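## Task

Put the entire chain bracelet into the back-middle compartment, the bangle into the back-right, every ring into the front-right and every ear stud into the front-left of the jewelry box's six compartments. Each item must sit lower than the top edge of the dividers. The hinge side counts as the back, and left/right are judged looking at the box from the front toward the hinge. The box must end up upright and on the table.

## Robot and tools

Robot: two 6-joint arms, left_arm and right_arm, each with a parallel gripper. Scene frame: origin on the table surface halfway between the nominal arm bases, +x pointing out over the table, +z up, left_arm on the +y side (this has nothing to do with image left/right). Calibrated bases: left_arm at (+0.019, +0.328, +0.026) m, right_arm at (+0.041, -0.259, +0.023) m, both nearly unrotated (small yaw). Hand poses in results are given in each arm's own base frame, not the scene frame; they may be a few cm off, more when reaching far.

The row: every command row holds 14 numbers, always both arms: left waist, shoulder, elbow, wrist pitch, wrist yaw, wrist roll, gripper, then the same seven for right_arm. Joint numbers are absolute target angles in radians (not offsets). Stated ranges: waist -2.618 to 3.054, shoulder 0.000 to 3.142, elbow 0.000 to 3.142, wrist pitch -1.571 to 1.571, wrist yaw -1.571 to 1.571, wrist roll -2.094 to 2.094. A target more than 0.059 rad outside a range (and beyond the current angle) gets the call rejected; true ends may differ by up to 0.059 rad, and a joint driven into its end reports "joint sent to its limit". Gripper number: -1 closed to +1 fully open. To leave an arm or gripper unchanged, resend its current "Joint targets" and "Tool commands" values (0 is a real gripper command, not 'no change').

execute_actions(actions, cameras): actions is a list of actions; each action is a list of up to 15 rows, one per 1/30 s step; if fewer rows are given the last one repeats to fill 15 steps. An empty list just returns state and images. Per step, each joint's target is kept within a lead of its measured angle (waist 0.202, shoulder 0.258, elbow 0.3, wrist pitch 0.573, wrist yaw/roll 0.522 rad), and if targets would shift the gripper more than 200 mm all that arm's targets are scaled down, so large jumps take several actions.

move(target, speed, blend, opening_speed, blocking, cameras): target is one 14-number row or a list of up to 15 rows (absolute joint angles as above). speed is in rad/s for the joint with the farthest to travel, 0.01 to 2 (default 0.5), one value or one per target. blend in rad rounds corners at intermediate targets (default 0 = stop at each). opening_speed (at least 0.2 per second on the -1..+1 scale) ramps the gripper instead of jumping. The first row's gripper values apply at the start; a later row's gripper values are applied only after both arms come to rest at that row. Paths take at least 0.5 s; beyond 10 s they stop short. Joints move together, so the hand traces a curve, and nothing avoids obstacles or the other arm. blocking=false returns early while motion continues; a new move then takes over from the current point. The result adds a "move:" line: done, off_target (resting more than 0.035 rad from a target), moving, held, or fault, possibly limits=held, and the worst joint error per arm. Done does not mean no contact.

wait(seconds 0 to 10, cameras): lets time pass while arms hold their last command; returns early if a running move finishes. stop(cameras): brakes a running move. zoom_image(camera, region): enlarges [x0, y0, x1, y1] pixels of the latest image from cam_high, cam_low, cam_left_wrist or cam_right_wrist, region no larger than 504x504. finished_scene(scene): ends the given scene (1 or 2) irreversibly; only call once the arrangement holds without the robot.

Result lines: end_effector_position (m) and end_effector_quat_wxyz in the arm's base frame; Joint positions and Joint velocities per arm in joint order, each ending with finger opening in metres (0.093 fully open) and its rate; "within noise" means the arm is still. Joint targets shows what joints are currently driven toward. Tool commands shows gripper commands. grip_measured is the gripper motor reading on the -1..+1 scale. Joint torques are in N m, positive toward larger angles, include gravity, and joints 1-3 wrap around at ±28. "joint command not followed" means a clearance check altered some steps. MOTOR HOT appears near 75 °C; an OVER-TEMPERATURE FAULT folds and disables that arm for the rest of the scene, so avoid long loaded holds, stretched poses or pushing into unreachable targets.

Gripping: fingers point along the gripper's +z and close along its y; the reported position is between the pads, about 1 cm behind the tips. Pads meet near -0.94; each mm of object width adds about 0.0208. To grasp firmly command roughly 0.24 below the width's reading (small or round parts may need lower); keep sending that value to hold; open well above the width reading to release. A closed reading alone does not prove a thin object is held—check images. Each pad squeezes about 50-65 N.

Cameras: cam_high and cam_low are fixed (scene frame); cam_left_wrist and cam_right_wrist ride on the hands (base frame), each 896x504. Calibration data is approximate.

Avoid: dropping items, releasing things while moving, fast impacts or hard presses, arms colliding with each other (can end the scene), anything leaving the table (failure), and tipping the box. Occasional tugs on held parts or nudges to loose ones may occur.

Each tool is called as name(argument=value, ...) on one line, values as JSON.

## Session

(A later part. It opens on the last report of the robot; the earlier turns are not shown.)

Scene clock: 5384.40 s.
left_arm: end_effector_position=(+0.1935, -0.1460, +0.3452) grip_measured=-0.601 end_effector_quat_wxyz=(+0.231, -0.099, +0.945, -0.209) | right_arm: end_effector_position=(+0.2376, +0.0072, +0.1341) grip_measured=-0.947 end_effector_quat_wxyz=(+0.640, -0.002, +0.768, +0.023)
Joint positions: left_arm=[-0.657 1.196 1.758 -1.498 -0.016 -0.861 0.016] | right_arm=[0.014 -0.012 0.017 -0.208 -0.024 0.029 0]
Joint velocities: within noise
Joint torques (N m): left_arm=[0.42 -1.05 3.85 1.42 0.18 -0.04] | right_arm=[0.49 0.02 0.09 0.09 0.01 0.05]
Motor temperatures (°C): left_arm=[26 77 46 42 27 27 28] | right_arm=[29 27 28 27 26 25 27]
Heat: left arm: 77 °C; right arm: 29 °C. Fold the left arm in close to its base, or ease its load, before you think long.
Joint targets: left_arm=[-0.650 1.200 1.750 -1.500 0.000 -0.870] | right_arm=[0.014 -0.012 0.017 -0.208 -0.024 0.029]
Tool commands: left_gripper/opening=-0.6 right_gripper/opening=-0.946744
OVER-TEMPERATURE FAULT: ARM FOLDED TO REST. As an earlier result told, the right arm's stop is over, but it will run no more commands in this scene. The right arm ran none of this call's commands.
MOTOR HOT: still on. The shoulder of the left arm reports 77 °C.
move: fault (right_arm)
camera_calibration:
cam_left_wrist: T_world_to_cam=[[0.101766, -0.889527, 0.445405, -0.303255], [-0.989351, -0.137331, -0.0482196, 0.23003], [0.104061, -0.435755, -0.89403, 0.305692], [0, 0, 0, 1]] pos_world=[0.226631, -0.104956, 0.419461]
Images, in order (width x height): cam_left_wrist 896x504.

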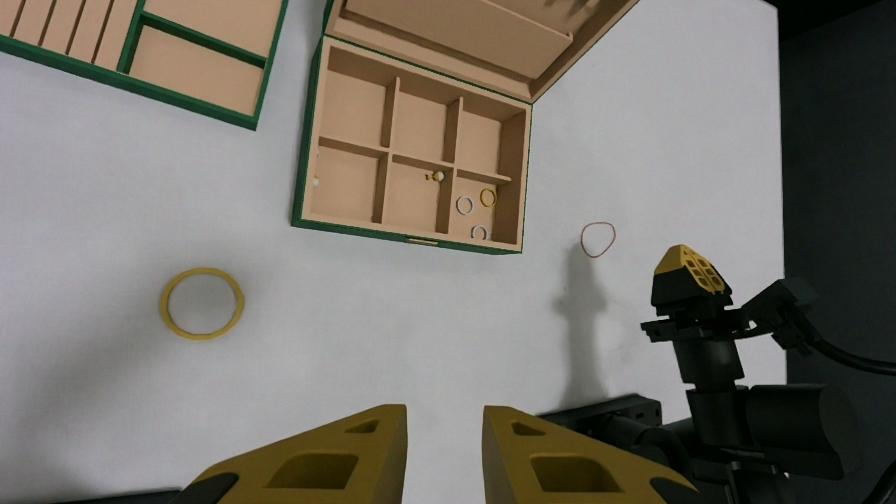

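wait(seconds=5, cameras=[])

move(target=[[-0.65,1.7,1.9,-1.3,0,0.3,-0.6,0.014,-0.012,0.017,-0.208,-0.024,0.029,-0.946763],[-0.644,2.345,2.11,-1.30,0,0.93,-0.6,0.014,-0.012,0.017,-0.208,-0.024,0.029,-0.946763]], speed=0.8, blend=[0.08,0], cameras=["cam_left_wrist"])

Scene clock: 5452.80 s.
left_arm: end_effector_position=(+0.1930, -0.1458, +0.3449) grip_measured=-0.601 end_effector_quat_wxyz=(+0.230, -0.100, +0.945, -0.209) | right_arm: end_effector_position=(+0.2376, +0.0072, +0.1341) grip_measured=-0.947 end_effector_quat_wxyz=(+0.640, -0.002, +0.768, +0.023)
Joint positions: left_arm=[-0.657 1.196 1.758 -1.501 -0.015 -0.862 0.016] | right_arm=[0.014 -0.012 0.017 -0.208 -0.024 0.029 0]
Joint velocities: within noise
Joint torques (N m): left_arm=[0.43 -1.07 3.84 1.45 0.17 -0.03] | right_arm=[0.5 0.03 0.09 0.09 0.01 0.05]
Motor temperatures (°C): left_arm=[26 53 40 41 27 27 27] | right_arm=[29 27 28 27 26 25 27]
Heat: left arm: 53 °C; right arm: 29 °C.
Joint targets: left_arm=[-0.650 1.200 1.750 -1.500 0.000 -0.870] | right_arm=[0.014 -0.012 0.017 -0.208 -0.024 0.029]
Tool commands: left_gripper/opening=-0.6 right_gripper/opening=-0.946744
OVER-TEMPERATURE FAULT: ARM FOLDED TO REST. As an earlier result told, the right arm's stop is over, but it will run no more commands in this scene.
MOTOR HOT: cleared for the motors of the left arm.
wait: 5.00 s; at rest from the start
No camera images: "cameras" was empty.

Scene clock: 5455.93 s.
left_arm: end_effector_position=(+0.3648, -0.2753, +0.0502) grip_measured=-0.601 end_effector_quat_wxyz=(-0.003, +0.708, +0.706, +0.007) | right_arm: end_effector_position=(+0.2376, +0.0072, +0.1341) grip_measured=-0.947 end_effector_quat_wxyz=(+0.640, -0.002, +0.768, +0.023)
Joint positions: left_arm=[-0.652 2.353 2.081 -1.303 -0.014 0.921 0.016] | right_arm=[0.014 -0.012 0.017 -0.208 -0.024 0.029 0]
Joint velocities: within noise
Joint torques (N m): left_arm=[0.44 -11.96 7.86 0.34 0.25 0.12] | right_arm=[0.49 0.02 0.09 0.09 0.01 0.05]
Motor temperatures (°C): left_arm=[26 53 40 41 27 27 27] | right_arm=[29 27 28 27 26 25 27]
Heat: left arm: 53 °C; right arm: 29 °C.
Joint targets: left_arm=[-0.644 2.345 2.110 -1.300 0.000 0.930] | right_arm=[0.014 -0.012 0.017 -0.208 -0.024 0.029]
Tool commands: left_gripper/opening=-0.6 right_gripper/opening=-0.946743
OVER-TEMPERATURE FAULT: ARM FOLDED TO REST. As an earlier result told, the right arm's stop is over, but it will run no more commands in this scene. The right arm ran none of this call's commands.
move: fault (right_arm)
camera_calibration:
cam_left_wrist: T_world_to_cam=[[-0.99993, -0.010406, -0.00568715, 0.362225], [-0.0118119, 0.916535, 0.399779, 0.27863], [0.00105239, 0.399818, -0.916594, 0.23651], [0, 0, 0, 1]] pos_world=[0.365242, -0.346166, 0.107454]
Images, in order (width x height): cam_left_wrist 896x504.

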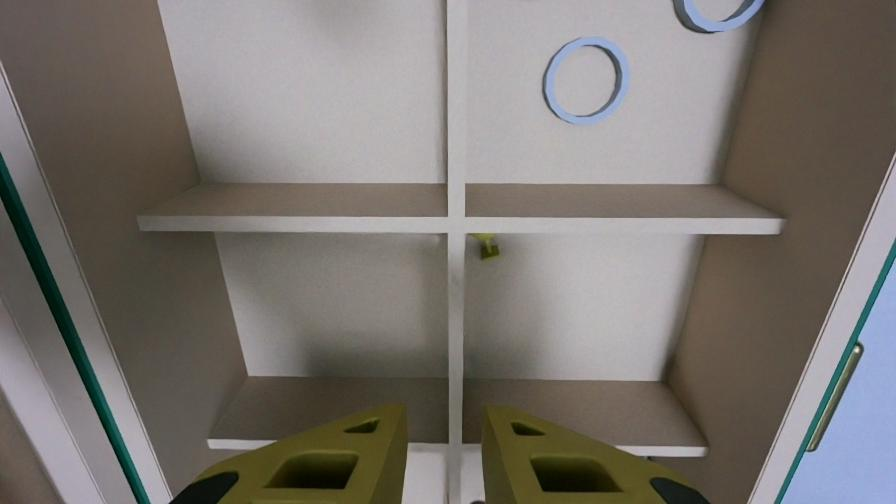

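move(target=[[-0.652,2.358,1.925,-1.14,0,0.93,-0.6,0.014,-0.012,0.017,-0.208,-0.024,0.029,-0.946763]], speed=0.3, cameras=["cam_left_wrist"])

Scene clock: 5472.87 s.
left_arm: end_effector_position=(+0.3621, -0.2733, +0.0128) grip_measured=-0.601 end_effector_quat_wxyz=(-0.002, +0.708, +0.706, +0.007) | right_arm: end_effector_position=(+0.2376, +0.0072, +0.1341) grip_measured=-0.947 end_effector_quat_wxyz=(+0.640, -0.002, +0.768, +0.023)
Joint positions: left_arm=[-0.652 2.353 1.932 -1.152 -0.014 0.922 0.016] | right_arm=[0.014 -0.012 0.017 -0.208 -0.024 0.029 0]
Joint velocities: within noise
Joint torques (N m): left_arm=[-0.21 -10.74 4.72 0.43 0.25 0.11] | right_arm=[0.49 0.02 0.08 0.09 0.01 0.05]
Motor temperatures (°C): left_arm=[26 60 40 39 27 27 27] | right_arm=[29 27 28 27 26 25 27]
Heat: left arm: 60 °C; right arm: 29 °C.
Joint targets: left_arm=[-0.652 2.358 1.925 -1.140 0.000 0.930] | right_arm=[0.014 -0.012 0.017 -0.208 -0.024 0.029]
Tool commands: left_gripper/opening=-0.6 right_gripper/opening=-0.946743
OVER-TEMPERATURE FAULT: ARM FOLDED TO REST. As an earlier result told, the right arm's stop is over, but it will run no more commands in this scene. The right arm ran none of this call's commands.
move: fault (right_arm)
camera_calibration:
cam_left_wrist: T_world_to_cam=[[-0.999927, -0.00927261, -0.00777893, 0.359698], [-0.0116038, 0.917193, 0.398275, 0.291797], [0.00344172, 0.398336, -0.917233, 0.200178], [0, 0, 0, 1]] pos_world=[0.362369, -0.344036, 0.0701922]
Images, in order (width x height): cam_left_wrist 896x504.

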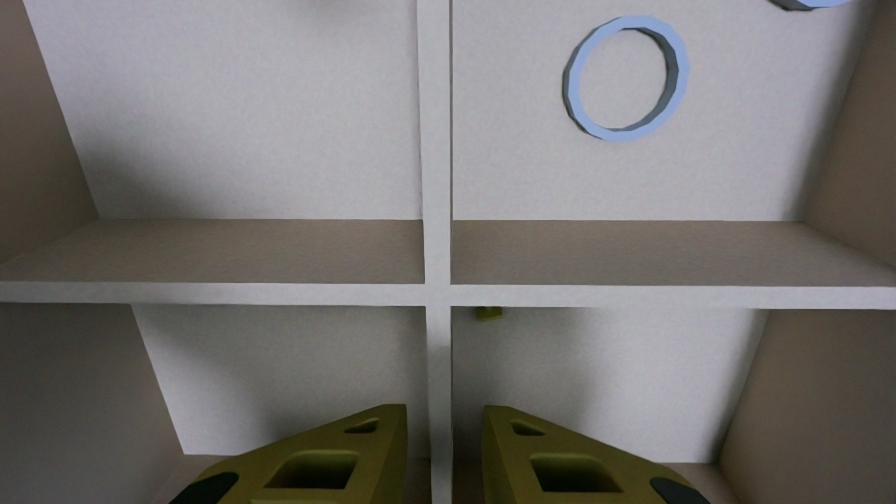

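move(target=[[-0.652,2.355,1.93,-1.145,0,0.93,-1,0.014,-0.012,0.017,-0.208,-0.024,0.029,-0.946763],[-0.68,2.21,1.79,-1.00,-0.09,0.90,-1,0.014,-0.012,0.017,-0.208,-0.024,0.029,-0.946763],[-0.72,2.085,1.625,-0.85,-0.17,0.865,-1,0.014,-0.012,0.017,-0.208,-0.024,0.029,-0.946763]], speed=[0.3,0.15,0.15], blend=[0,0.03,0], opening_speed=0.6, cameras=["cam_high","cam_low"])

zoom_image(camera="cam_high", region=[390, 190, 530, 310])

zoom_image(camera="cam_low", region=[440, 100, 700, 300])

Scene clock: 5508.47 s.
left_arm: end_effector_position=(+0.3524, -0.2716, +0.0213) grip_measured=-0.975 end_effector_quat_wxyz=(+0.070, +0.705, +0.702, +0.076) | right_arm: end_effector_position=(+0.2376, +0.0072, +0.1341) grip_measured=-0.947 end_effector_quat_wxyz=(+0.640, -0.002, +0.768, +0.023)
Joint positions: left_arm=[-0.71 2.159 1.622 -0.881 -0.141 0.875 0] | right_arm=[0.014 -0.012 0.017 -0.208 -0.024 0.029 0]
Joint velocities: within noise
Joint torques (N m): left_arm=[-1.07 -16.77 5.81 0.91 -0.31 -0.1] | right_arm=[0.47 0.03 0.1 0.09 0.01 0.06]
Motor temperatures (°C): left_arm=[26 65 40 38 27 27 27] | right_arm=[29 27 28 27 26 25 27]
Heat: left arm: 65 °C; right arm: 29 °C.
Joint targets: left_arm=[-0.720 2.085 1.625 -0.850 -0.170 0.865] | right_arm=[0.014 -0.012 0.017 -0.208 -0.024 0.029]
Tool commands: left_gripper/opening=-1.0 right_gripper/opening=-0.946743
OVER-TEMPERATURE FAULT: ARM FOLDED TO REST. As an earlier result told, the right arm's stop is over, but it will run no more commands in this scene. The right arm ran none of this call's commands.
move: fault (right_arm), off_target (left_arm); left_arm: the shoulder is farthest, 0.074 rad from its target
Images, in order (width x height): cam_high 896x504, cam_low 896x504.

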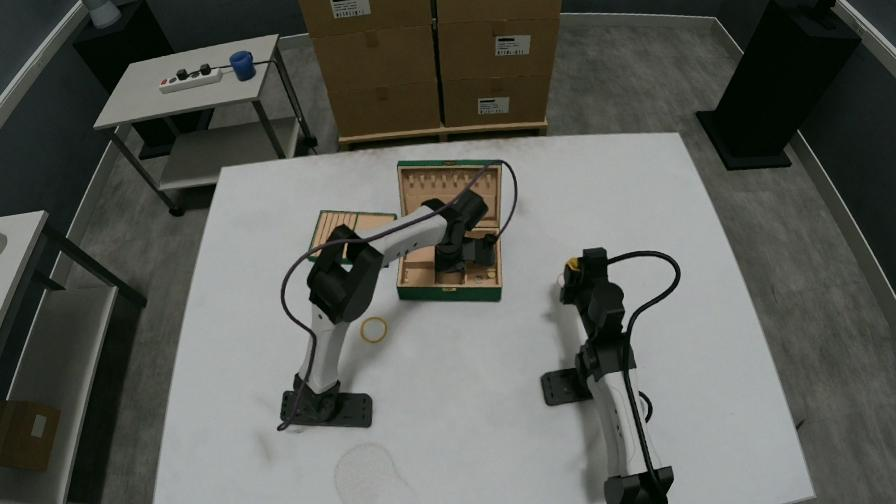

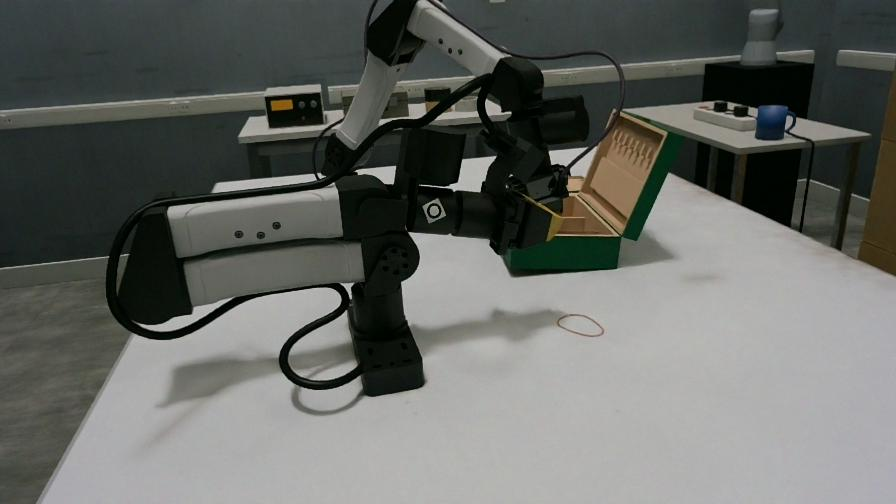

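Scaled by 3.600 from the camera's 896x504 image, which has a finer 1280x720 frame.

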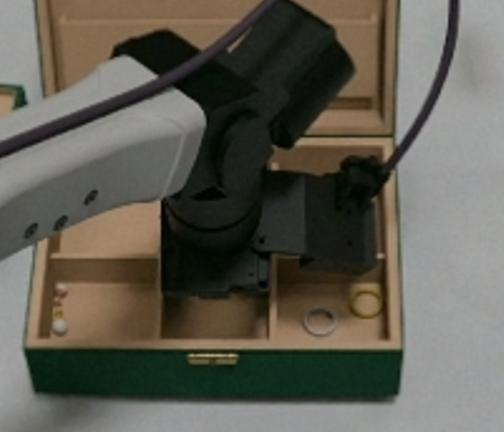

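Scaled by 1.938 from the camera's 896x504 image, which has a finer 1280x720 frame.

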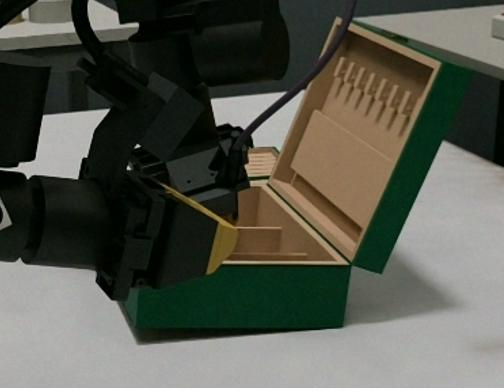

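move(target=[[-0.68,2.21,1.79,-1.00,-0.09,0.90,-1,0.014,-0.012,0.017,-0.208,-0.024,0.029,-0.946763],[-0.652,2.355,1.92,-1.14,0,0.93,-1,0.014,-0.012,0.017,-0.208,-0.024,0.029,-0.946763],[-0.652,2.355,1.92,-1.14,0,0.93,-0.5,0.014,-0.012,0.017,-0.208,-0.024,0.029,-0.946763],[-0.652,2.345,2.08,-1.30,0,0.93,-0.5,0.014,-0.012,0.017,-0.208,-0.024,0.029,-0.946763]], speed=[0.15,0.15,0.3,0.3], blend=[0.03,0,0,0], cameras=["cam_left_wrist"])

zoom_image(camera="cam_left_wrist", region=[380, 180, 600, 340])

Scene clock: 5546.63 s.
left_arm: end_effector_position=(+0.3587, -0.2764, +0.0450) grip_measured=-0.502 end_effector_quat_wxyz=(-0.009, +0.711, +0.703, +0.003) | right_arm: end_effector_position=(+0.2376, +0.0072, +0.1341) grip_measured=-0.947 end_effector_quat_wxyz=(+0.640, -0.002, +0.768, +0.023)
Joint positions: left_arm=[-0.659 2.349 2.052 -1.292 -0.007 0.922 0.021] | right_arm=[0.014 -0.012 0.017 -0.208 -0.024 0.029 0]
Joint velocities: within noise
Joint torques (N m): left_arm=[0.4 -11.51 7.72 0.23 0.17 0.12] | right_arm=[0.47 0.02 0.1 0.09 0.01 0.05]
Motor temperatures (°C): left_arm=[26 71 39 38 27 27 28] | right_arm=[29 27 28 27 26 25 27]
Heat: left arm: 71 °C; right arm: 29 °C.
Joint targets: left_arm=[-0.652 2.345 2.080 -1.300 0.000 0.930] | right_arm=[0.014 -0.012 0.017 -0.208 -0.024 0.029]
Tool commands: left_gripper/opening=-0.5 right_gripper/opening=-0.946744
OVER-TEMPERATURE FAULT: ARM FOLDED TO REST. As an earlier result told, the right arm's stop is over, but it will run no more commands in this scene. The right arm ran none of this call's commands.
move: fault (right_arm)
camera_calibration:
cam_left_wrist: T_world_to_cam=[[-0.999965, -0.00170868, 0.00824698, 0.357891], [0.00175233, 0.915565, 0.402167, 0.276377], [-0.00823781, 0.402168, -0.915529, 0.236131], [0, 0, 0, 1]] pos_world=[0.359339, -0.347394, 0.102083]
Images, in order (width x height): cam_left_wrist 896x504.

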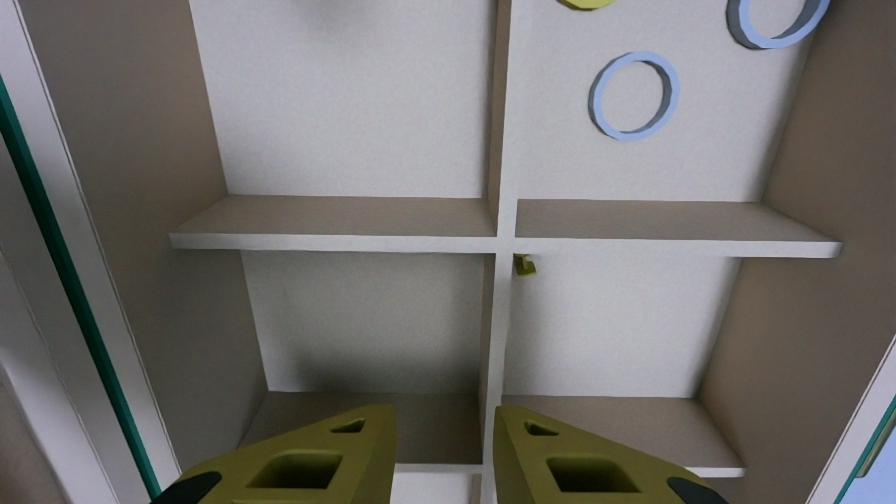

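Scaled by 2.291 from the camera's 896x504 image, which has a finer 1280x720 frame.

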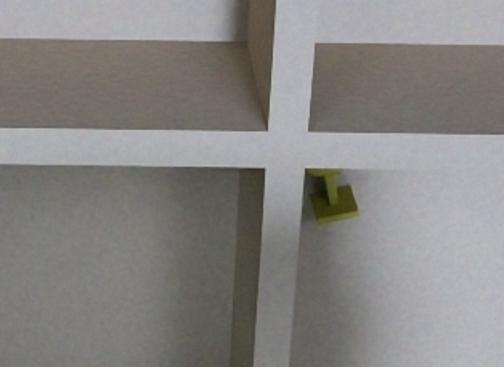

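move(target=[[-0.65,1.9,1.9,-1.1,0,0.3,-0.44,0.014,-0.012,0.017,-0.208,-0.024,0.029,-0.946763],[-0.68,1.6,1.4,-0.6,0,-0.5,-0.44,0.014,-0.012,0.017,-0.208,-0.024,0.029,-0.946763],[-0.723,1.83,1.09,-0.165,0,-0.7,-0.44,0.014,-0.012,0.017,-0.208,-0.024,0.029,-0.946763]], speed=0.8, blend=[0.08,0.08,0], cameras=["cam_left_wrist"])

zoom_image(camera="cam_left_wrist", region=[300, 250, 600, 504])

Scene clock: 5674.00 s.
left_arm: end_effector_position=(+0.3442, -0.2981, +0.0532) grip_measured=-0.442 end_effector_quat_wxyz=(+0.244, +0.011, +0.948, -0.202) | right_arm: end_effector_position=(+0.2376, +0.0072, +0.1341) grip_measured=-0.947 end_effector_quat_wxyz=(+0.640, -0.002, +0.768, +0.023)
Joint positions: left_arm=[-0.717 1.834 1.09 -0.183 -0.007 -0.691 0.024] | right_arm=[0.014 -0.012 0.017 -0.208 -0.024 0.029 0]
Joint velocities: within noise
Joint torques (N m): left_arm=[-0.69 -8.25 5.71 1.62 0.09 -0.04] | right_arm=[0.49 0.02 0.1 0.09 0.01 0.05]
Motor temperatures (°C): left_arm=[26 69 41 34 26 27 27] | right_arm=[29 27 28 27 26 25 27]
Heat: left arm: 69 °C; right arm: 29 °C.
Joint targets: left_arm=[-0.723 1.830 1.090 -0.165 0.000 -0.700] | right_arm=[0.014 -0.012 0.017 -0.208 -0.024 0.029]
Tool commands: left_gripper/opening=-0.44 right_gripper/opening=-0.946743
OVER-TEMPERATURE FAULT: ARM FOLDED TO REST. As an earlier result told, the right arm's stop is over, but it will run no more commands in this scene. The right arm ran none of this call's commands.
move: fault (right_arm)
camera_calibration:
cam_left_wrist: T_world_to_cam=[[-0.108012, -0.917156, 0.383613, -0.256591], [-0.990808, 0.0677006, -0.117116, 0.409466], [0.0814431, -0.392737, -0.916038, -0.0156442], [0, 0, 0, 1]] pos_world=[0.379261, -0.269199, 0.132056]
Images, in order (width x height): cam_left_wrist 896x504.

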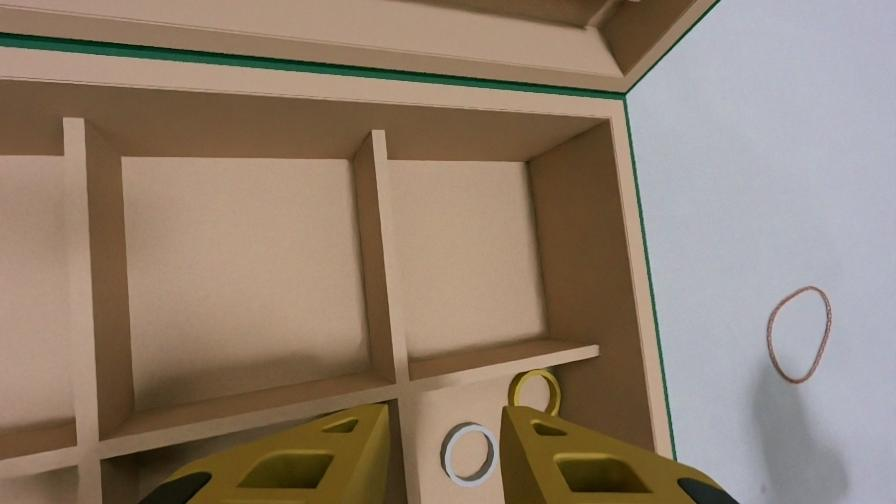

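Scaled by 1.680 from the camera's 896x504 image, which has a finer 1280x720 frame.

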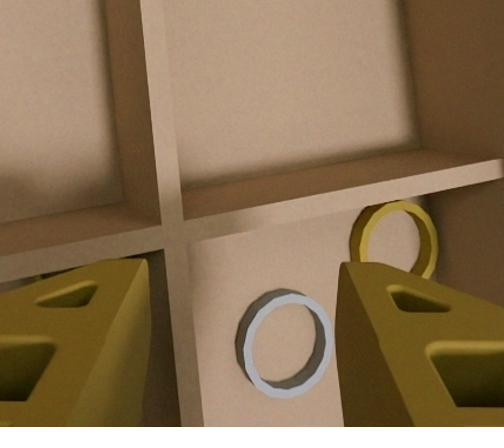

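move(target=[[-0.7055,1.896,1.022,-0.075,0,-0.7,-0.44,0.014,-0.012,0.017,-0.208,-0.024,0.029,-0.946763]], speed=0.3, cameras=["cam_left_wrist"])

zoom_image(camera="cam_left_wrist", region=[300, 250, 600, 504])

Scene clock: 5689.67 s.
left_arm: end_effector_position=(+0.3357, -0.2902, +0.0158) grip_measured=-0.442 end_effector_quat_wxyz=(+0.225, +0.010, +0.956, -0.188) | right_arm: end_effector_position=(+0.2376, +0.0072, +0.1341) grip_measured=-0.947 end_effector_quat_wxyz=(+0.640, -0.002, +0.768, +0.023)
Joint positions: left_arm=[-0.715 1.892 1.027 -0.111 -0.005 -0.693 0.024] | right_arm=[0.014 -0.012 0.017 -0.208 -0.024 0.029 0]
Joint velocities: within noise
Joint torques (N m): left_arm=[0.57 -7.61 4.96 1.74 0.07 -0.01] | right_arm=[0.47 0.02 0.09 0.09 0.01 0.05]
Motor temperatures (°C): left_arm=[26 65 41 37 26 27 27] | right_arm=[29 27 28 27 26 25 27]
Heat: left arm: 65 °C; right arm: 29 °C.
Joint targets: left_arm=[-0.705 1.896 1.022 -0.075 0.000 -0.700] | right_arm=[0.014 -0.012 0.017 -0.208 -0.024 0.029]
Tool commands: left_gripper/opening=-0.44 right_gripper/opening=-0.946744
OVER-TEMPERATURE FAULT: ARM FOLDED TO REST. As an earlier result told, the right arm's stop is over, but it will run no more commands in this scene. The right arm ran none of this call's commands.
move: fault (right_arm), off_target (left_arm); left_arm: the wrist pitch is farthest, 0.036 rad from its target
camera_calibration:
cam_left_wrist: T_world_to_cam=[[-0.0913123, -0.928714, 0.359377, -0.244442], [-0.994776, 0.0685303, -0.0756591, 0.397106], [0.0456375, -0.364408, -0.93012, -0.0256008], [0, 0, 0, 1]] pos_world=[0.37388, -0.263559, 0.0940796]
Images, in order (width x height): cam_left_wrist 896x504.

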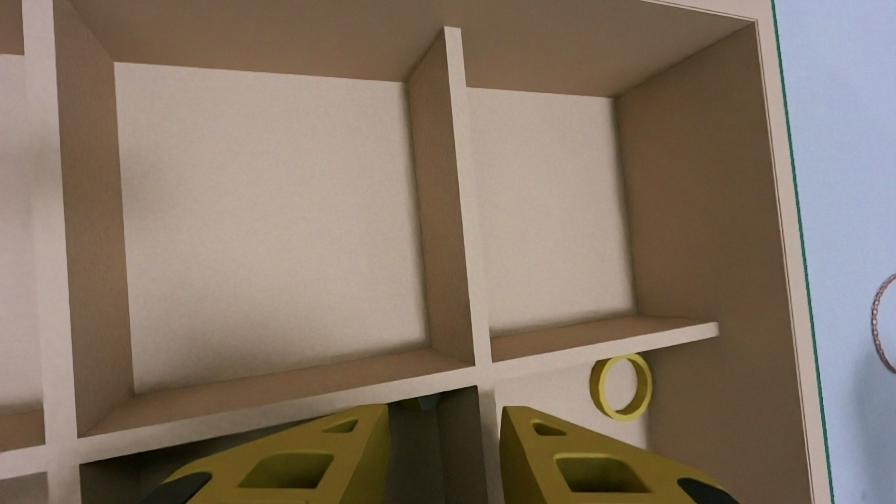

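Scaled by 1.680 from the camera's 896x504 image, which has a finer 1280x720 frame.

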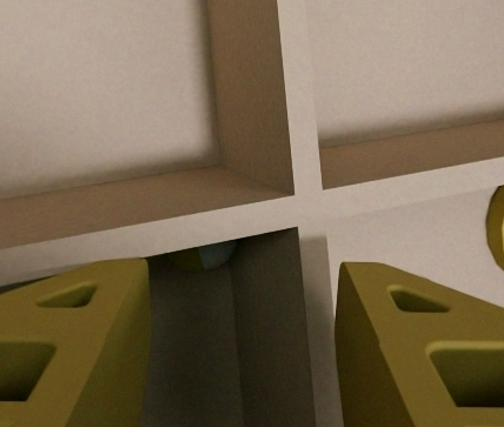

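move(target=[[-0.705,1.936,1.00,0.0,0,-0.7,-0.44,0.014,-0.012,0.017,-0.208,-0.024,0.029,-0.946763]], speed=0.2, cameras=["cam_left_wrist"])

zoom_image(camera="cam_left_wrist", region=[300, 250, 600, 504])

Scene clock: 5708.17 s.
left_arm: end_effector_position=(+0.3349, -0.2951, +0.0046) grip_measured=-0.442 end_effector_quat_wxyz=(+0.222, +0.009, +0.954, -0.202) | right_arm: end_effector_position=(+0.2376, +0.0072, +0.1341) grip_measured=-0.947 end_effector_quat_wxyz=(+0.640, -0.002, +0.768, +0.023)
Joint positions: left_arm=[-0.715 1.923 1.005 -0.044 0.02 -0.702 0.024] | right_arm=[0.014 -0.012 0.017 -0.208 -0.024 0.029 0]
Joint velocities: within noise
Joint torques (N m): left_arm=[0.61 -6.89 4.67 1.84 -0.2 0.1] | right_arm=[0.49 0.01 0.1 0.09 0.01 0.05]
Motor temperatures (°C): left_arm=[26 62 40 39 26 27 27] | right_arm=[29 27 28 27 26 25 27]
Heat: left arm: 62 °C; right arm: 29 °C.
Joint targets: left_arm=[-0.705 1.936 1.000 0.000 0.000 -0.700] | right_arm=[0.014 -0.012 0.017 -0.208 -0.024 0.029]
Tool commands: left_gripper/opening=-0.44 right_gripper/opening=-0.946744
OVER-TEMPERATURE FAULT: ARM FOLDED TO REST. As an earlier result told, the right arm's stop is over, but it will run no more commands in this scene. The right arm ran none of this call's commands.
move: fault (right_arm), off_target (left_arm); left_arm: the wrist pitch is farthest, 0.044 rad from its target
camera_calibration:
cam_left_wrist: T_world_to_cam=[[-0.0952409, -0.917251, 0.386754, -0.240486], [-0.994749, 0.0730776, -0.0716484, 0.397096], [0.0374565, -0.391548, -0.919395, -0.0430488], [0, 0, 0, 1]] pos_world=[0.373719, -0.26646, 0.0818814]
Images, in order (width x height): cam_left_wrist 896x504.

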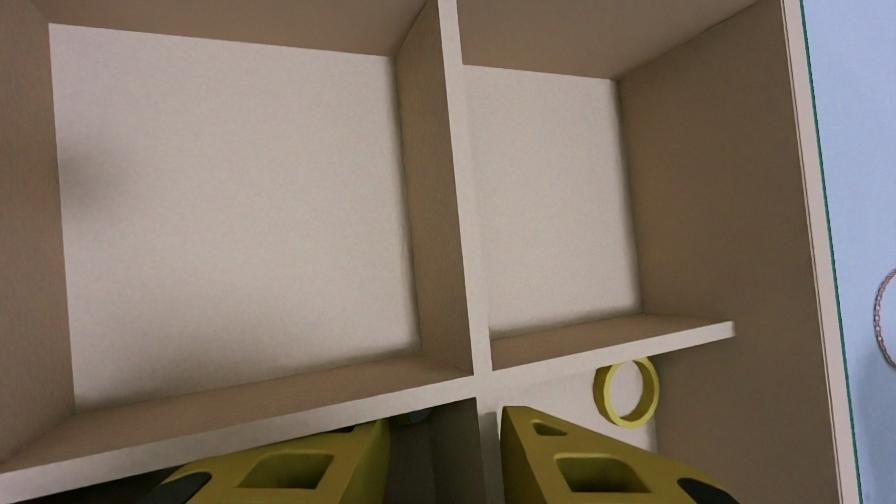

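Scaled by 1.680 from the camera's 896x504 image, which has a finer 1280x720 frame.

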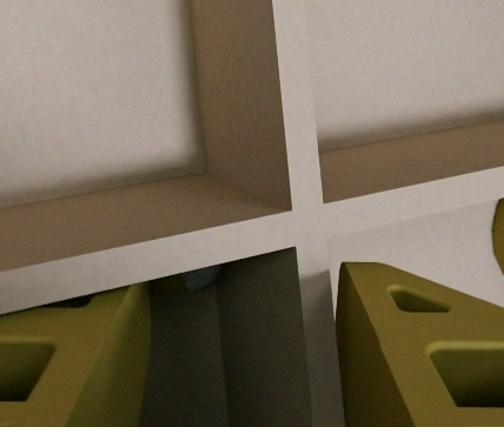

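move(target=[[-0.705,1.948,0.995,0.025,0,-0.7,-0.44,0.014,-0.012,0.017,-0.208,-0.024,0.029,-0.946763]], speed=0.15, cameras=["cam_left_wrist"])

zoom_image(camera="cam_left_wrist", region=[300, 250, 600, 504])

Scene clock: 5716.23 s.
left_arm: end_effector_position=(+0.3349, -0.2967, +0.0013) grip_measured=-0.442 end_effector_quat_wxyz=(+0.221, +0.008, +0.953, -0.207) | right_arm: end_effector_position=(+0.2376, +0.0072, +0.1341) grip_measured=-0.947 end_effector_quat_wxyz=(+0.640, -0.002, +0.768, +0.023)
Joint positions: left_arm=[-0.715 1.933 1 -0.023 0.027 -0.706 0.024] | right_arm=[0.014 -0.012 0.017 -0.208 -0.024 0.029 0]
Joint velocities: within noise
Joint torques (N m): left_arm=[0.61 -6.79 4.71 1.87 -0.28 0.16] | right_arm=[0.5 0.02 0.08 0.09 0.01 0.05]
Motor temperatures (°C): left_arm=[26 61 40 40 26 27 27] | right_arm=[29 27 28 27 26 25 27]
Heat: left arm: 61 °C; right arm: 29 °C.
Joint targets: left_arm=[-0.705 1.948 0.995 0.025 0.000 -0.700] | right_arm=[0.014 -0.012 0.017 -0.208 -0.024 0.029]
Tool commands: left_gripper/opening=-0.44 right_gripper/opening=-0.946744
OVER-TEMPERATURE FAULT: ARM FOLDED TO REST. As an earlier result told, the right arm's stop is over, but it will run no more commands in this scene. The right arm ran none of this call's commands.
move: fault (right_arm), off_target (left_arm); left_arm: the wrist pitch is farthest, 0.048 rad from its target
camera_calibration:
cam_left_wrist: T_world_to_cam=[[-0.0952074, -0.913471, 0.395609, -0.239575], [-0.994824, 0.0731304, -0.0705547, 0.396986], [0.0355186, -0.400279, -0.915705, -0.0486425], [0, 0, 0, 1]] pos_world=[0.373849, -0.267348, 0.0782453]
Images, in order (width x height): cam_left_wrist 896x504.

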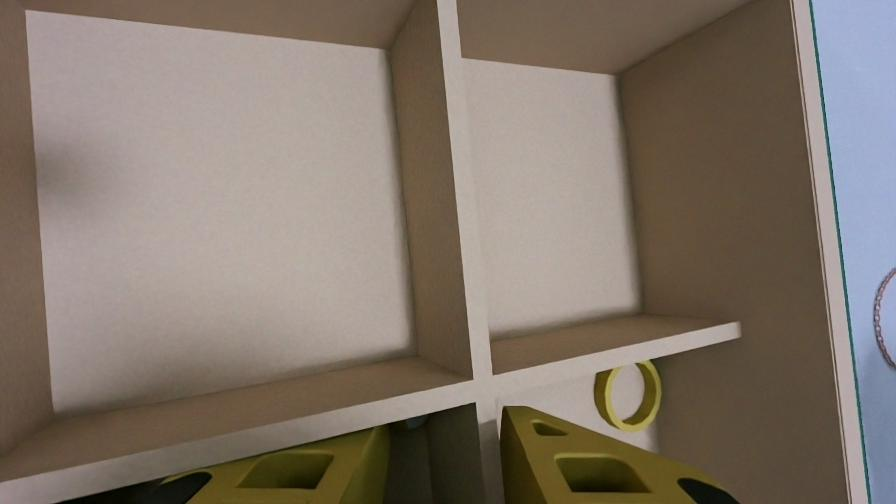

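Scaled by 1.680 from the camera's 896x504 image, which has a finer 1280x720 frame.

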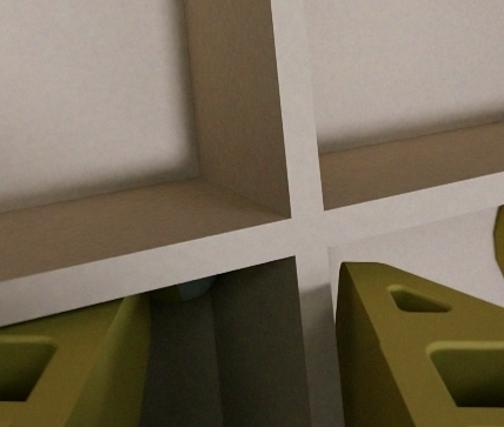

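move(target=[[-0.695,1.925,0.96,0.03,0,-0.7,-0.44,0.014,-0.012,0.017,-0.208,-0.024,0.029,-0.946763],[-0.656,1.865,0.872,0.055,0,-0.7,-0.44,0.014,-0.012,0.017,-0.208,-0.024,0.029,-0.946763]], speed=0.12, blend=[0.02,0], cameras=["cam_left_wrist"])

zoom_image(camera="cam_left_wrist", region=[300, 250, 600, 504])

Scene clock: 5733.77 s.
left_arm: end_effector_position=(+0.3349, -0.2777, -0.0003) grip_measured=-0.441 end_effector_quat_wxyz=(+0.239, -0.007, +0.945, -0.221) | right_arm: end_effector_position=(+0.2376, +0.0072, +0.1341) grip_measured=-0.947 end_effector_quat_wxyz=(+0.640, -0.002, +0.768, +0.023)
Joint positions: left_arm=[-0.678 1.89 0.891 0.09 0.037 -0.705 0.024] | right_arm=[0.014 -0.012 0.017 -0.208 -0.024 0.029 0]
Joint velocities: within noise
Joint torques (N m): left_arm=[1.62 -9.92 3.36 1.14 -0.38 0.12] | right_arm=[0.49 0.01 0.09 0.09 0.01 0.06]
Motor temperatures (°C): left_arm=[26 60 40 41 26 27 27] | right_arm=[29 27 28 27 26 25 27]
Heat: left arm: 60 °C; right arm: 29 °C.
Joint targets: left_arm=[-0.656 1.865 0.872 0.055 0.000 -0.700] | right_arm=[0.014 -0.012 0.017 -0.208 -0.024 0.029]
Tool commands: left_gripper/opening=-0.44 right_gripper/opening=-0.946744
OVER-TEMPERATURE FAULT: ARM FOLDED TO REST. As an earlier result told, the right arm's stop is over, but it will run no more commands in this scene. The right arm ran none of this call's commands.
move: fault (right_arm), off_target (left_arm); blend cut to 0.0175 rad at target 1; left_arm: the wrist yaw is farthest, 0.037 rad from its target
camera_calibration:
cam_left_wrist: T_world_to_cam=[[-0.081289, -0.901249, 0.425608, -0.222868], [-0.993678, 0.0401077, -0.104857, 0.385909], [0.0774322, -0.431442, -0.898812, -0.065194], [0, 0, 0, 1]] pos_world=[0.370401, -0.244465, 0.0767226]
Images, in order (width x height): cam_left_wrist 896x504.

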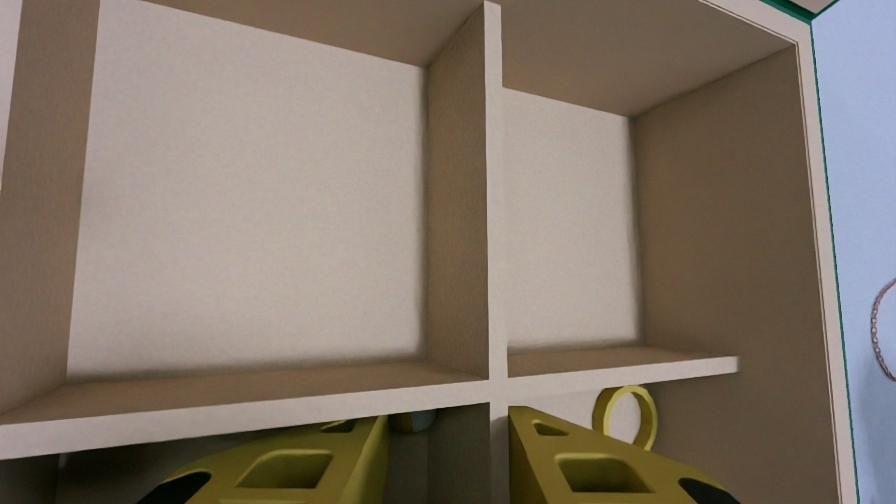

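Scaled by 1.680 from the camera's 896x504 image, which has a finer 1280x720 frame.

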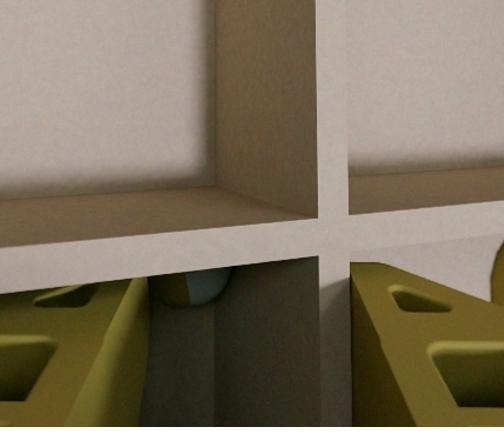

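execute_actions(actions=[], cameras=["cam_left_wrist"])

Scene clock: 5789.50 s.
left_arm: end_effector_position=(+0.3349, -0.2777, -0.0002) grip_measured=-0.441 end_effector_quat_wxyz=(+0.240, -0.007, +0.945, -0.221) | right_arm: end_effector_position=(+0.2376, +0.0072, +0.1341) grip_measured=-0.947 end_effector_quat_wxyz=(+0.640, -0.002, +0.768, +0.023)
Joint positions: left_arm=[-0.678 1.89 0.891 0.091 0.037 -0.705 0.024] | right_arm=[0.014 -0.012 0.017 -0.208 -0.024 0.029 0]
Joint velocities: within noise
Joint torques (N m): left_arm=[1.63 -9.91 3.4 1.13 -0.38 0.12] | right_arm=[0.47 0.02 0.09 0.09 0.01 0.05]
Motor temperatures (°C): left_arm=[26 60 37 38 27 27 27] | right_arm=[29 27 28 27 26 25 27]
Heat: left arm: 60 °C; right arm: 29 °C.
Joint targets: left_arm=[-0.656 1.865 0.872 0.055 0.000 -0.700] | right_arm=[0.014 -0.012 0.017 -0.208 -0.024 0.029]
Tool commands: left_gripper/opening=-0.44 right_gripper/opening=-0.946744
OVER-TEMPERATURE FAULT: ARM FOLDED TO REST. As an earlier result told, the right arm's stop is over, but it will run no more commands in this scene.
camera_calibration:
cam_left_wrist: T_world_to_cam=[[-0.081542, -0.901045, 0.425991, -0.222785], [-0.993616, 0.0400574, -0.105467, 0.385942], [0.0779662, -0.431872, -0.898559, -0.0654791], [0, 0, 0, 1]] pos_world=[0.370417, -0.244478, 0.0767717]
Images, in order (width x height): cam_left_wrist 896x504.

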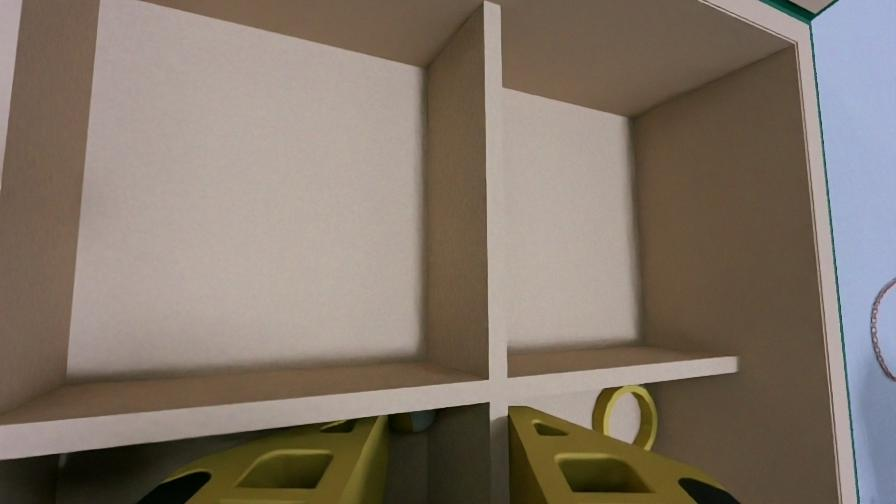

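zoom_image(camera="cam_left_wrist", region=[300, 340, 560, 500])

move(target=[[-0.672,1.76,0.88,0.06,0,-0.7,-0.44,0.014,-0.012,0.017,-0.208,-0.024,0.029,-0.946763],[-0.63,1.65,1.4,-0.7,0,-0.8,-0.44,0.014,-0.012,0.017,-0.208,-0.024,0.029,-0.946763],[-0.62,1.45,1.85,-1.45,0,-0.87,-0.44,0.014,-0.012,0.017,-0.208,-0.024,0.029,-0.946763]], blend=[0.05,0.2,0], cameras=["cam_left_wrist"])

Scaled by 1.938 from the camera's 896x504 image, which has a finer 1280x720 frame.

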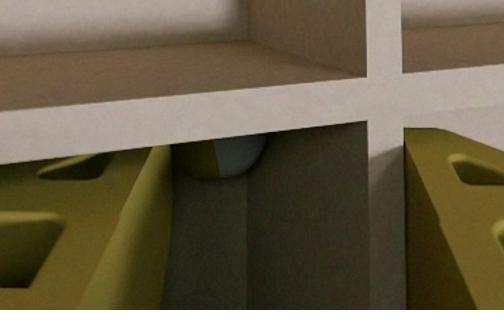

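Scene clock: 5807.77 s.
left_arm: end_effector_position=(+0.2514, -0.1855, +0.3051) grip_measured=-0.441 end_effector_quat_wxyz=(+0.173, -0.111, +0.964, -0.169) | right_arm: end_effector_position=(+0.2376, +0.0072, +0.1341) grip_measured=-0.947 end_effector_quat_wxyz=(+0.640, -0.002, +0.768, +0.023)
Joint positions: left_arm=[-0.628 1.461 1.825 -1.447 0.014 -0.862 0.024] | right_arm=[0.014 -0.012 0.017 -0.208 -0.024 0.029 0]
Joint velocities: within noise
Joint torques (N m): left_arm=[0.46 -5.03 7.19 1.23 -0.15 -0.03] | right_arm=[0.49 0.03 0.09 0.09 0.01 0.05]
Motor temperatures (°C): left_arm=[26 60 37 38 27 27 27] | right_arm=[29 27 28 27 26 25 27]
Heat: left arm: 60 °C; right arm: 29 °C.
Joint targets: left_arm=[-0.620 1.450 1.850 -1.450 0.000 -0.870] | right_arm=[0.014 -0.012 0.017 -0.208 -0.024 0.029]
Tool commands: left_gripper/opening=-0.44 right_gripper/opening=-0.946744
OVER-TEMPERATURE FAULT: ARM FOLDED TO REST. As an earlier result told, the right arm's stop is over, but it will run no more commands in this scene. The right arm ran none of this call's commands.
move: fault (right_arm)
camera_calibration:
cam_left_wrist: T_world_to_cam=[[0.168027, -0.915026, 0.366734, -0.323805], [-0.985716, -0.151622, 0.0733184, 0.23931], [-0.0114832, -0.373815, -0.927432, 0.297269], [0, 0, 0, 1]] pos_world=[0.293713, -0.148881, 0.376901]
Images, in order (width x height): cam_left_wrist 896x504.

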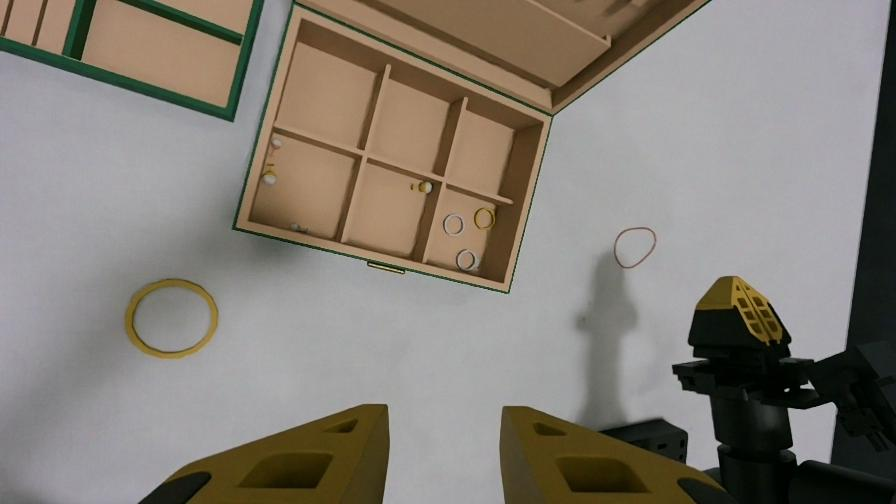

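zoom_image(camera="cam_left_wrist", region=[340, 100, 540, 300])

Scaled by 2.520 from the camera's 896x504 image, which has a finer 1280x720 frame.

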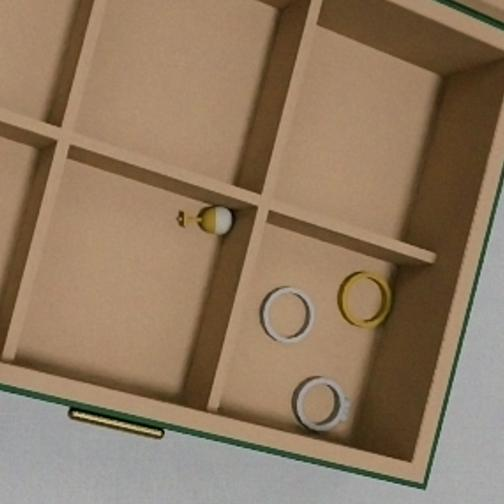

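move(target=[[-0.888,1.832,1.228,-0.428,-0.524,-0.697,-0.1,0.014,-0.012,0.017,-0.208,-0.024,0.029,-0.946763],[-0.888,1.90,1.135,-0.27,-0.524,-0.697,-0.1,0.014,-0.012,0.017,-0.208,-0.024,0.029,-0.946763]], speed=0.6, cameras=["cam_left_wrist"])

Scene clock: 5873.73 s.
left_arm: end_effector_position=(+0.3389, -0.2835, +0.0455) grip_measured=-0.102 end_effector_quat_wxyz=(+0.348, +0.019, +0.937, -0.008) | right_arm: end_effector_position=(+0.2376, +0.0072, +0.1341) grip_measured=-0.947 end_effector_quat_wxyz=(+0.640, -0.002, +0.768, +0.023)
Joint positions: left_arm=[-0.883 1.901 1.137 -0.286 -0.508 -0.705 0.04] | right_arm=[0.014 -0.012 0.017 -0.208 -0.024 0.029 0]
Joint velocities: within noise
Joint torques (N m): left_arm=[-0.57 -8.29 5.3 1.37 -0.46 0.11] | right_arm=[0.49 0.01 0.09 0.09 0.01 0.05]
Motor temperatures (°C): left_arm=[26 55 41 37 26 27 27] | right_arm=[29 27 28 27 26 25 27]
Heat: left arm: 55 °C; right arm: 29 °C.
Joint targets: left_arm=[-0.888 1.900 1.135 -0.270 -0.524 -0.697] | right_arm=[0.014 -0.012 0.017 -0.208 -0.024 0.029]
Tool commands: left_gripper/opening=-0.1 right_gripper/opening=-0.946743
OVER-TEMPERATURE FAULT: ARM FOLDED TO REST. As an earlier result told, the right arm's stop is over, but it will run no more commands in this scene. The right arm ran none of this call's commands.
move: fault (right_arm)
camera_calibration:
cam_left_wrist: T_world_to_cam=[[-0.0301427, -0.999509, 0.00861184, -0.273465], [-0.950786, 0.0260131, -0.308756, 0.385623], [0.30838, -0.0174947, -0.951102, 0.0145661], [0, 0, 0, 1]] pos_world=[0.35391, -0.283107, 0.135272]
Images, in order (width x height): cam_left_wrist 896x504.

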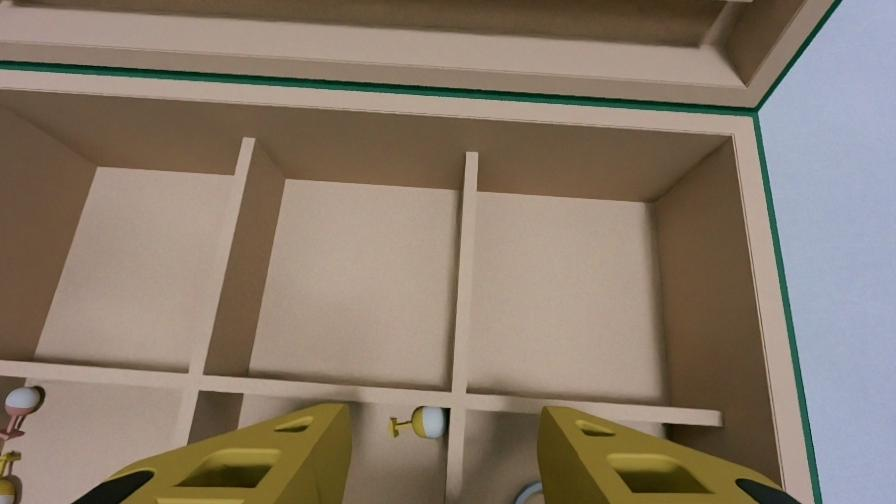

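move(target=[[-0.904,1.984,1.125,-0.172,-0.535,-0.709,-0.1,0.014,-0.012,0.017,-0.208,-0.024,0.029,-0.946763]], speed=0.3, cameras=["cam_left_wrist"])

Scene clock: 5909.80 s.
left_arm: end_effector_position=(+0.3426, -0.2949, +0.0226) grip_measured=-0.102 end_effector_quat_wxyz=(+0.356, +0.022, +0.934, -0.011) | right_arm: end_effector_position=(+0.2376, +0.0072, +0.1341) grip_measured=-0.947 end_effector_quat_wxyz=(+0.640, -0.002, +0.768, +0.023)
Joint positions: left_arm=[-0.897 1.979 1.132 -0.189 -0.519 -0.705 0.04] | right_arm=[0.014 -0.012 0.017 -0.208 -0.024 0.029 0]
Joint velocities: within noise
Joint torques (N m): left_arm=[-0.8 -8.13 4.72 1.39 -0.46 -0.02] | right_arm=[0.47 0.02 0.1 0.09 0.01 0.06]
Motor temperatures (°C): left_arm=[26 56 39 38 27 27 27] | right_arm=[29 27 28 27 26 25 27]
Heat: left arm: 56 °C; right arm: 29 °C.
Joint targets: left_arm=[-0.904 1.984 1.125 -0.172 -0.535 -0.709] | right_arm=[0.014 -0.012 0.017 -0.208 -0.024 0.029]
Tool commands: left_gripper/opening=-0.1 right_gripper/opening=-0.946743
OVER-TEMPERATURE FAULT: ARM FOLDED TO REST. As an earlier result told, the right arm's stop is over, but it will run no more commands in this scene. The right arm ran none of this call's commands.
move: fault (right_arm)
camera_calibration:
cam_left_wrist: T_world_to_cam=[[-0.0385662, -0.999172, 0.0129661, -0.281694], [-0.945461, 0.0322869, -0.324131, 0.382779], [0.323444, -0.0247595, -0.945923, -0.015952], [0, 0, 0, 1]] pos_world=[0.356198, -0.294214, 0.112634]
Images, in order (width x height): cam_left_wrist 896x504.

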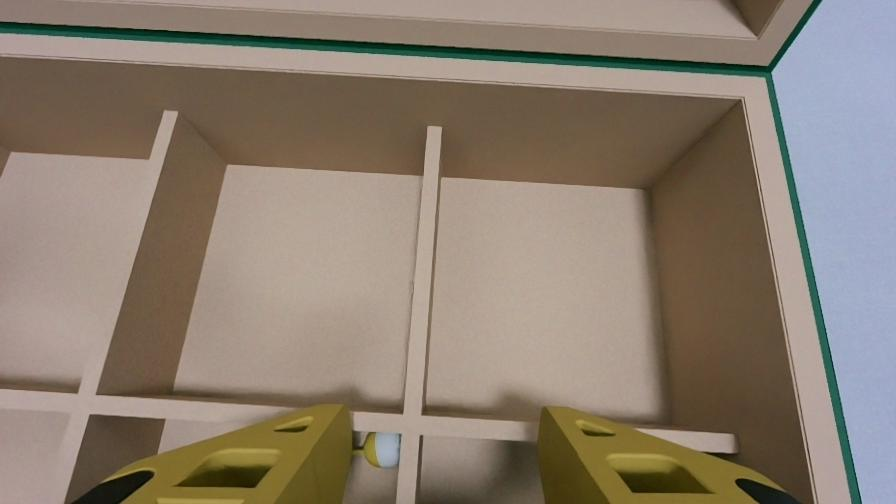

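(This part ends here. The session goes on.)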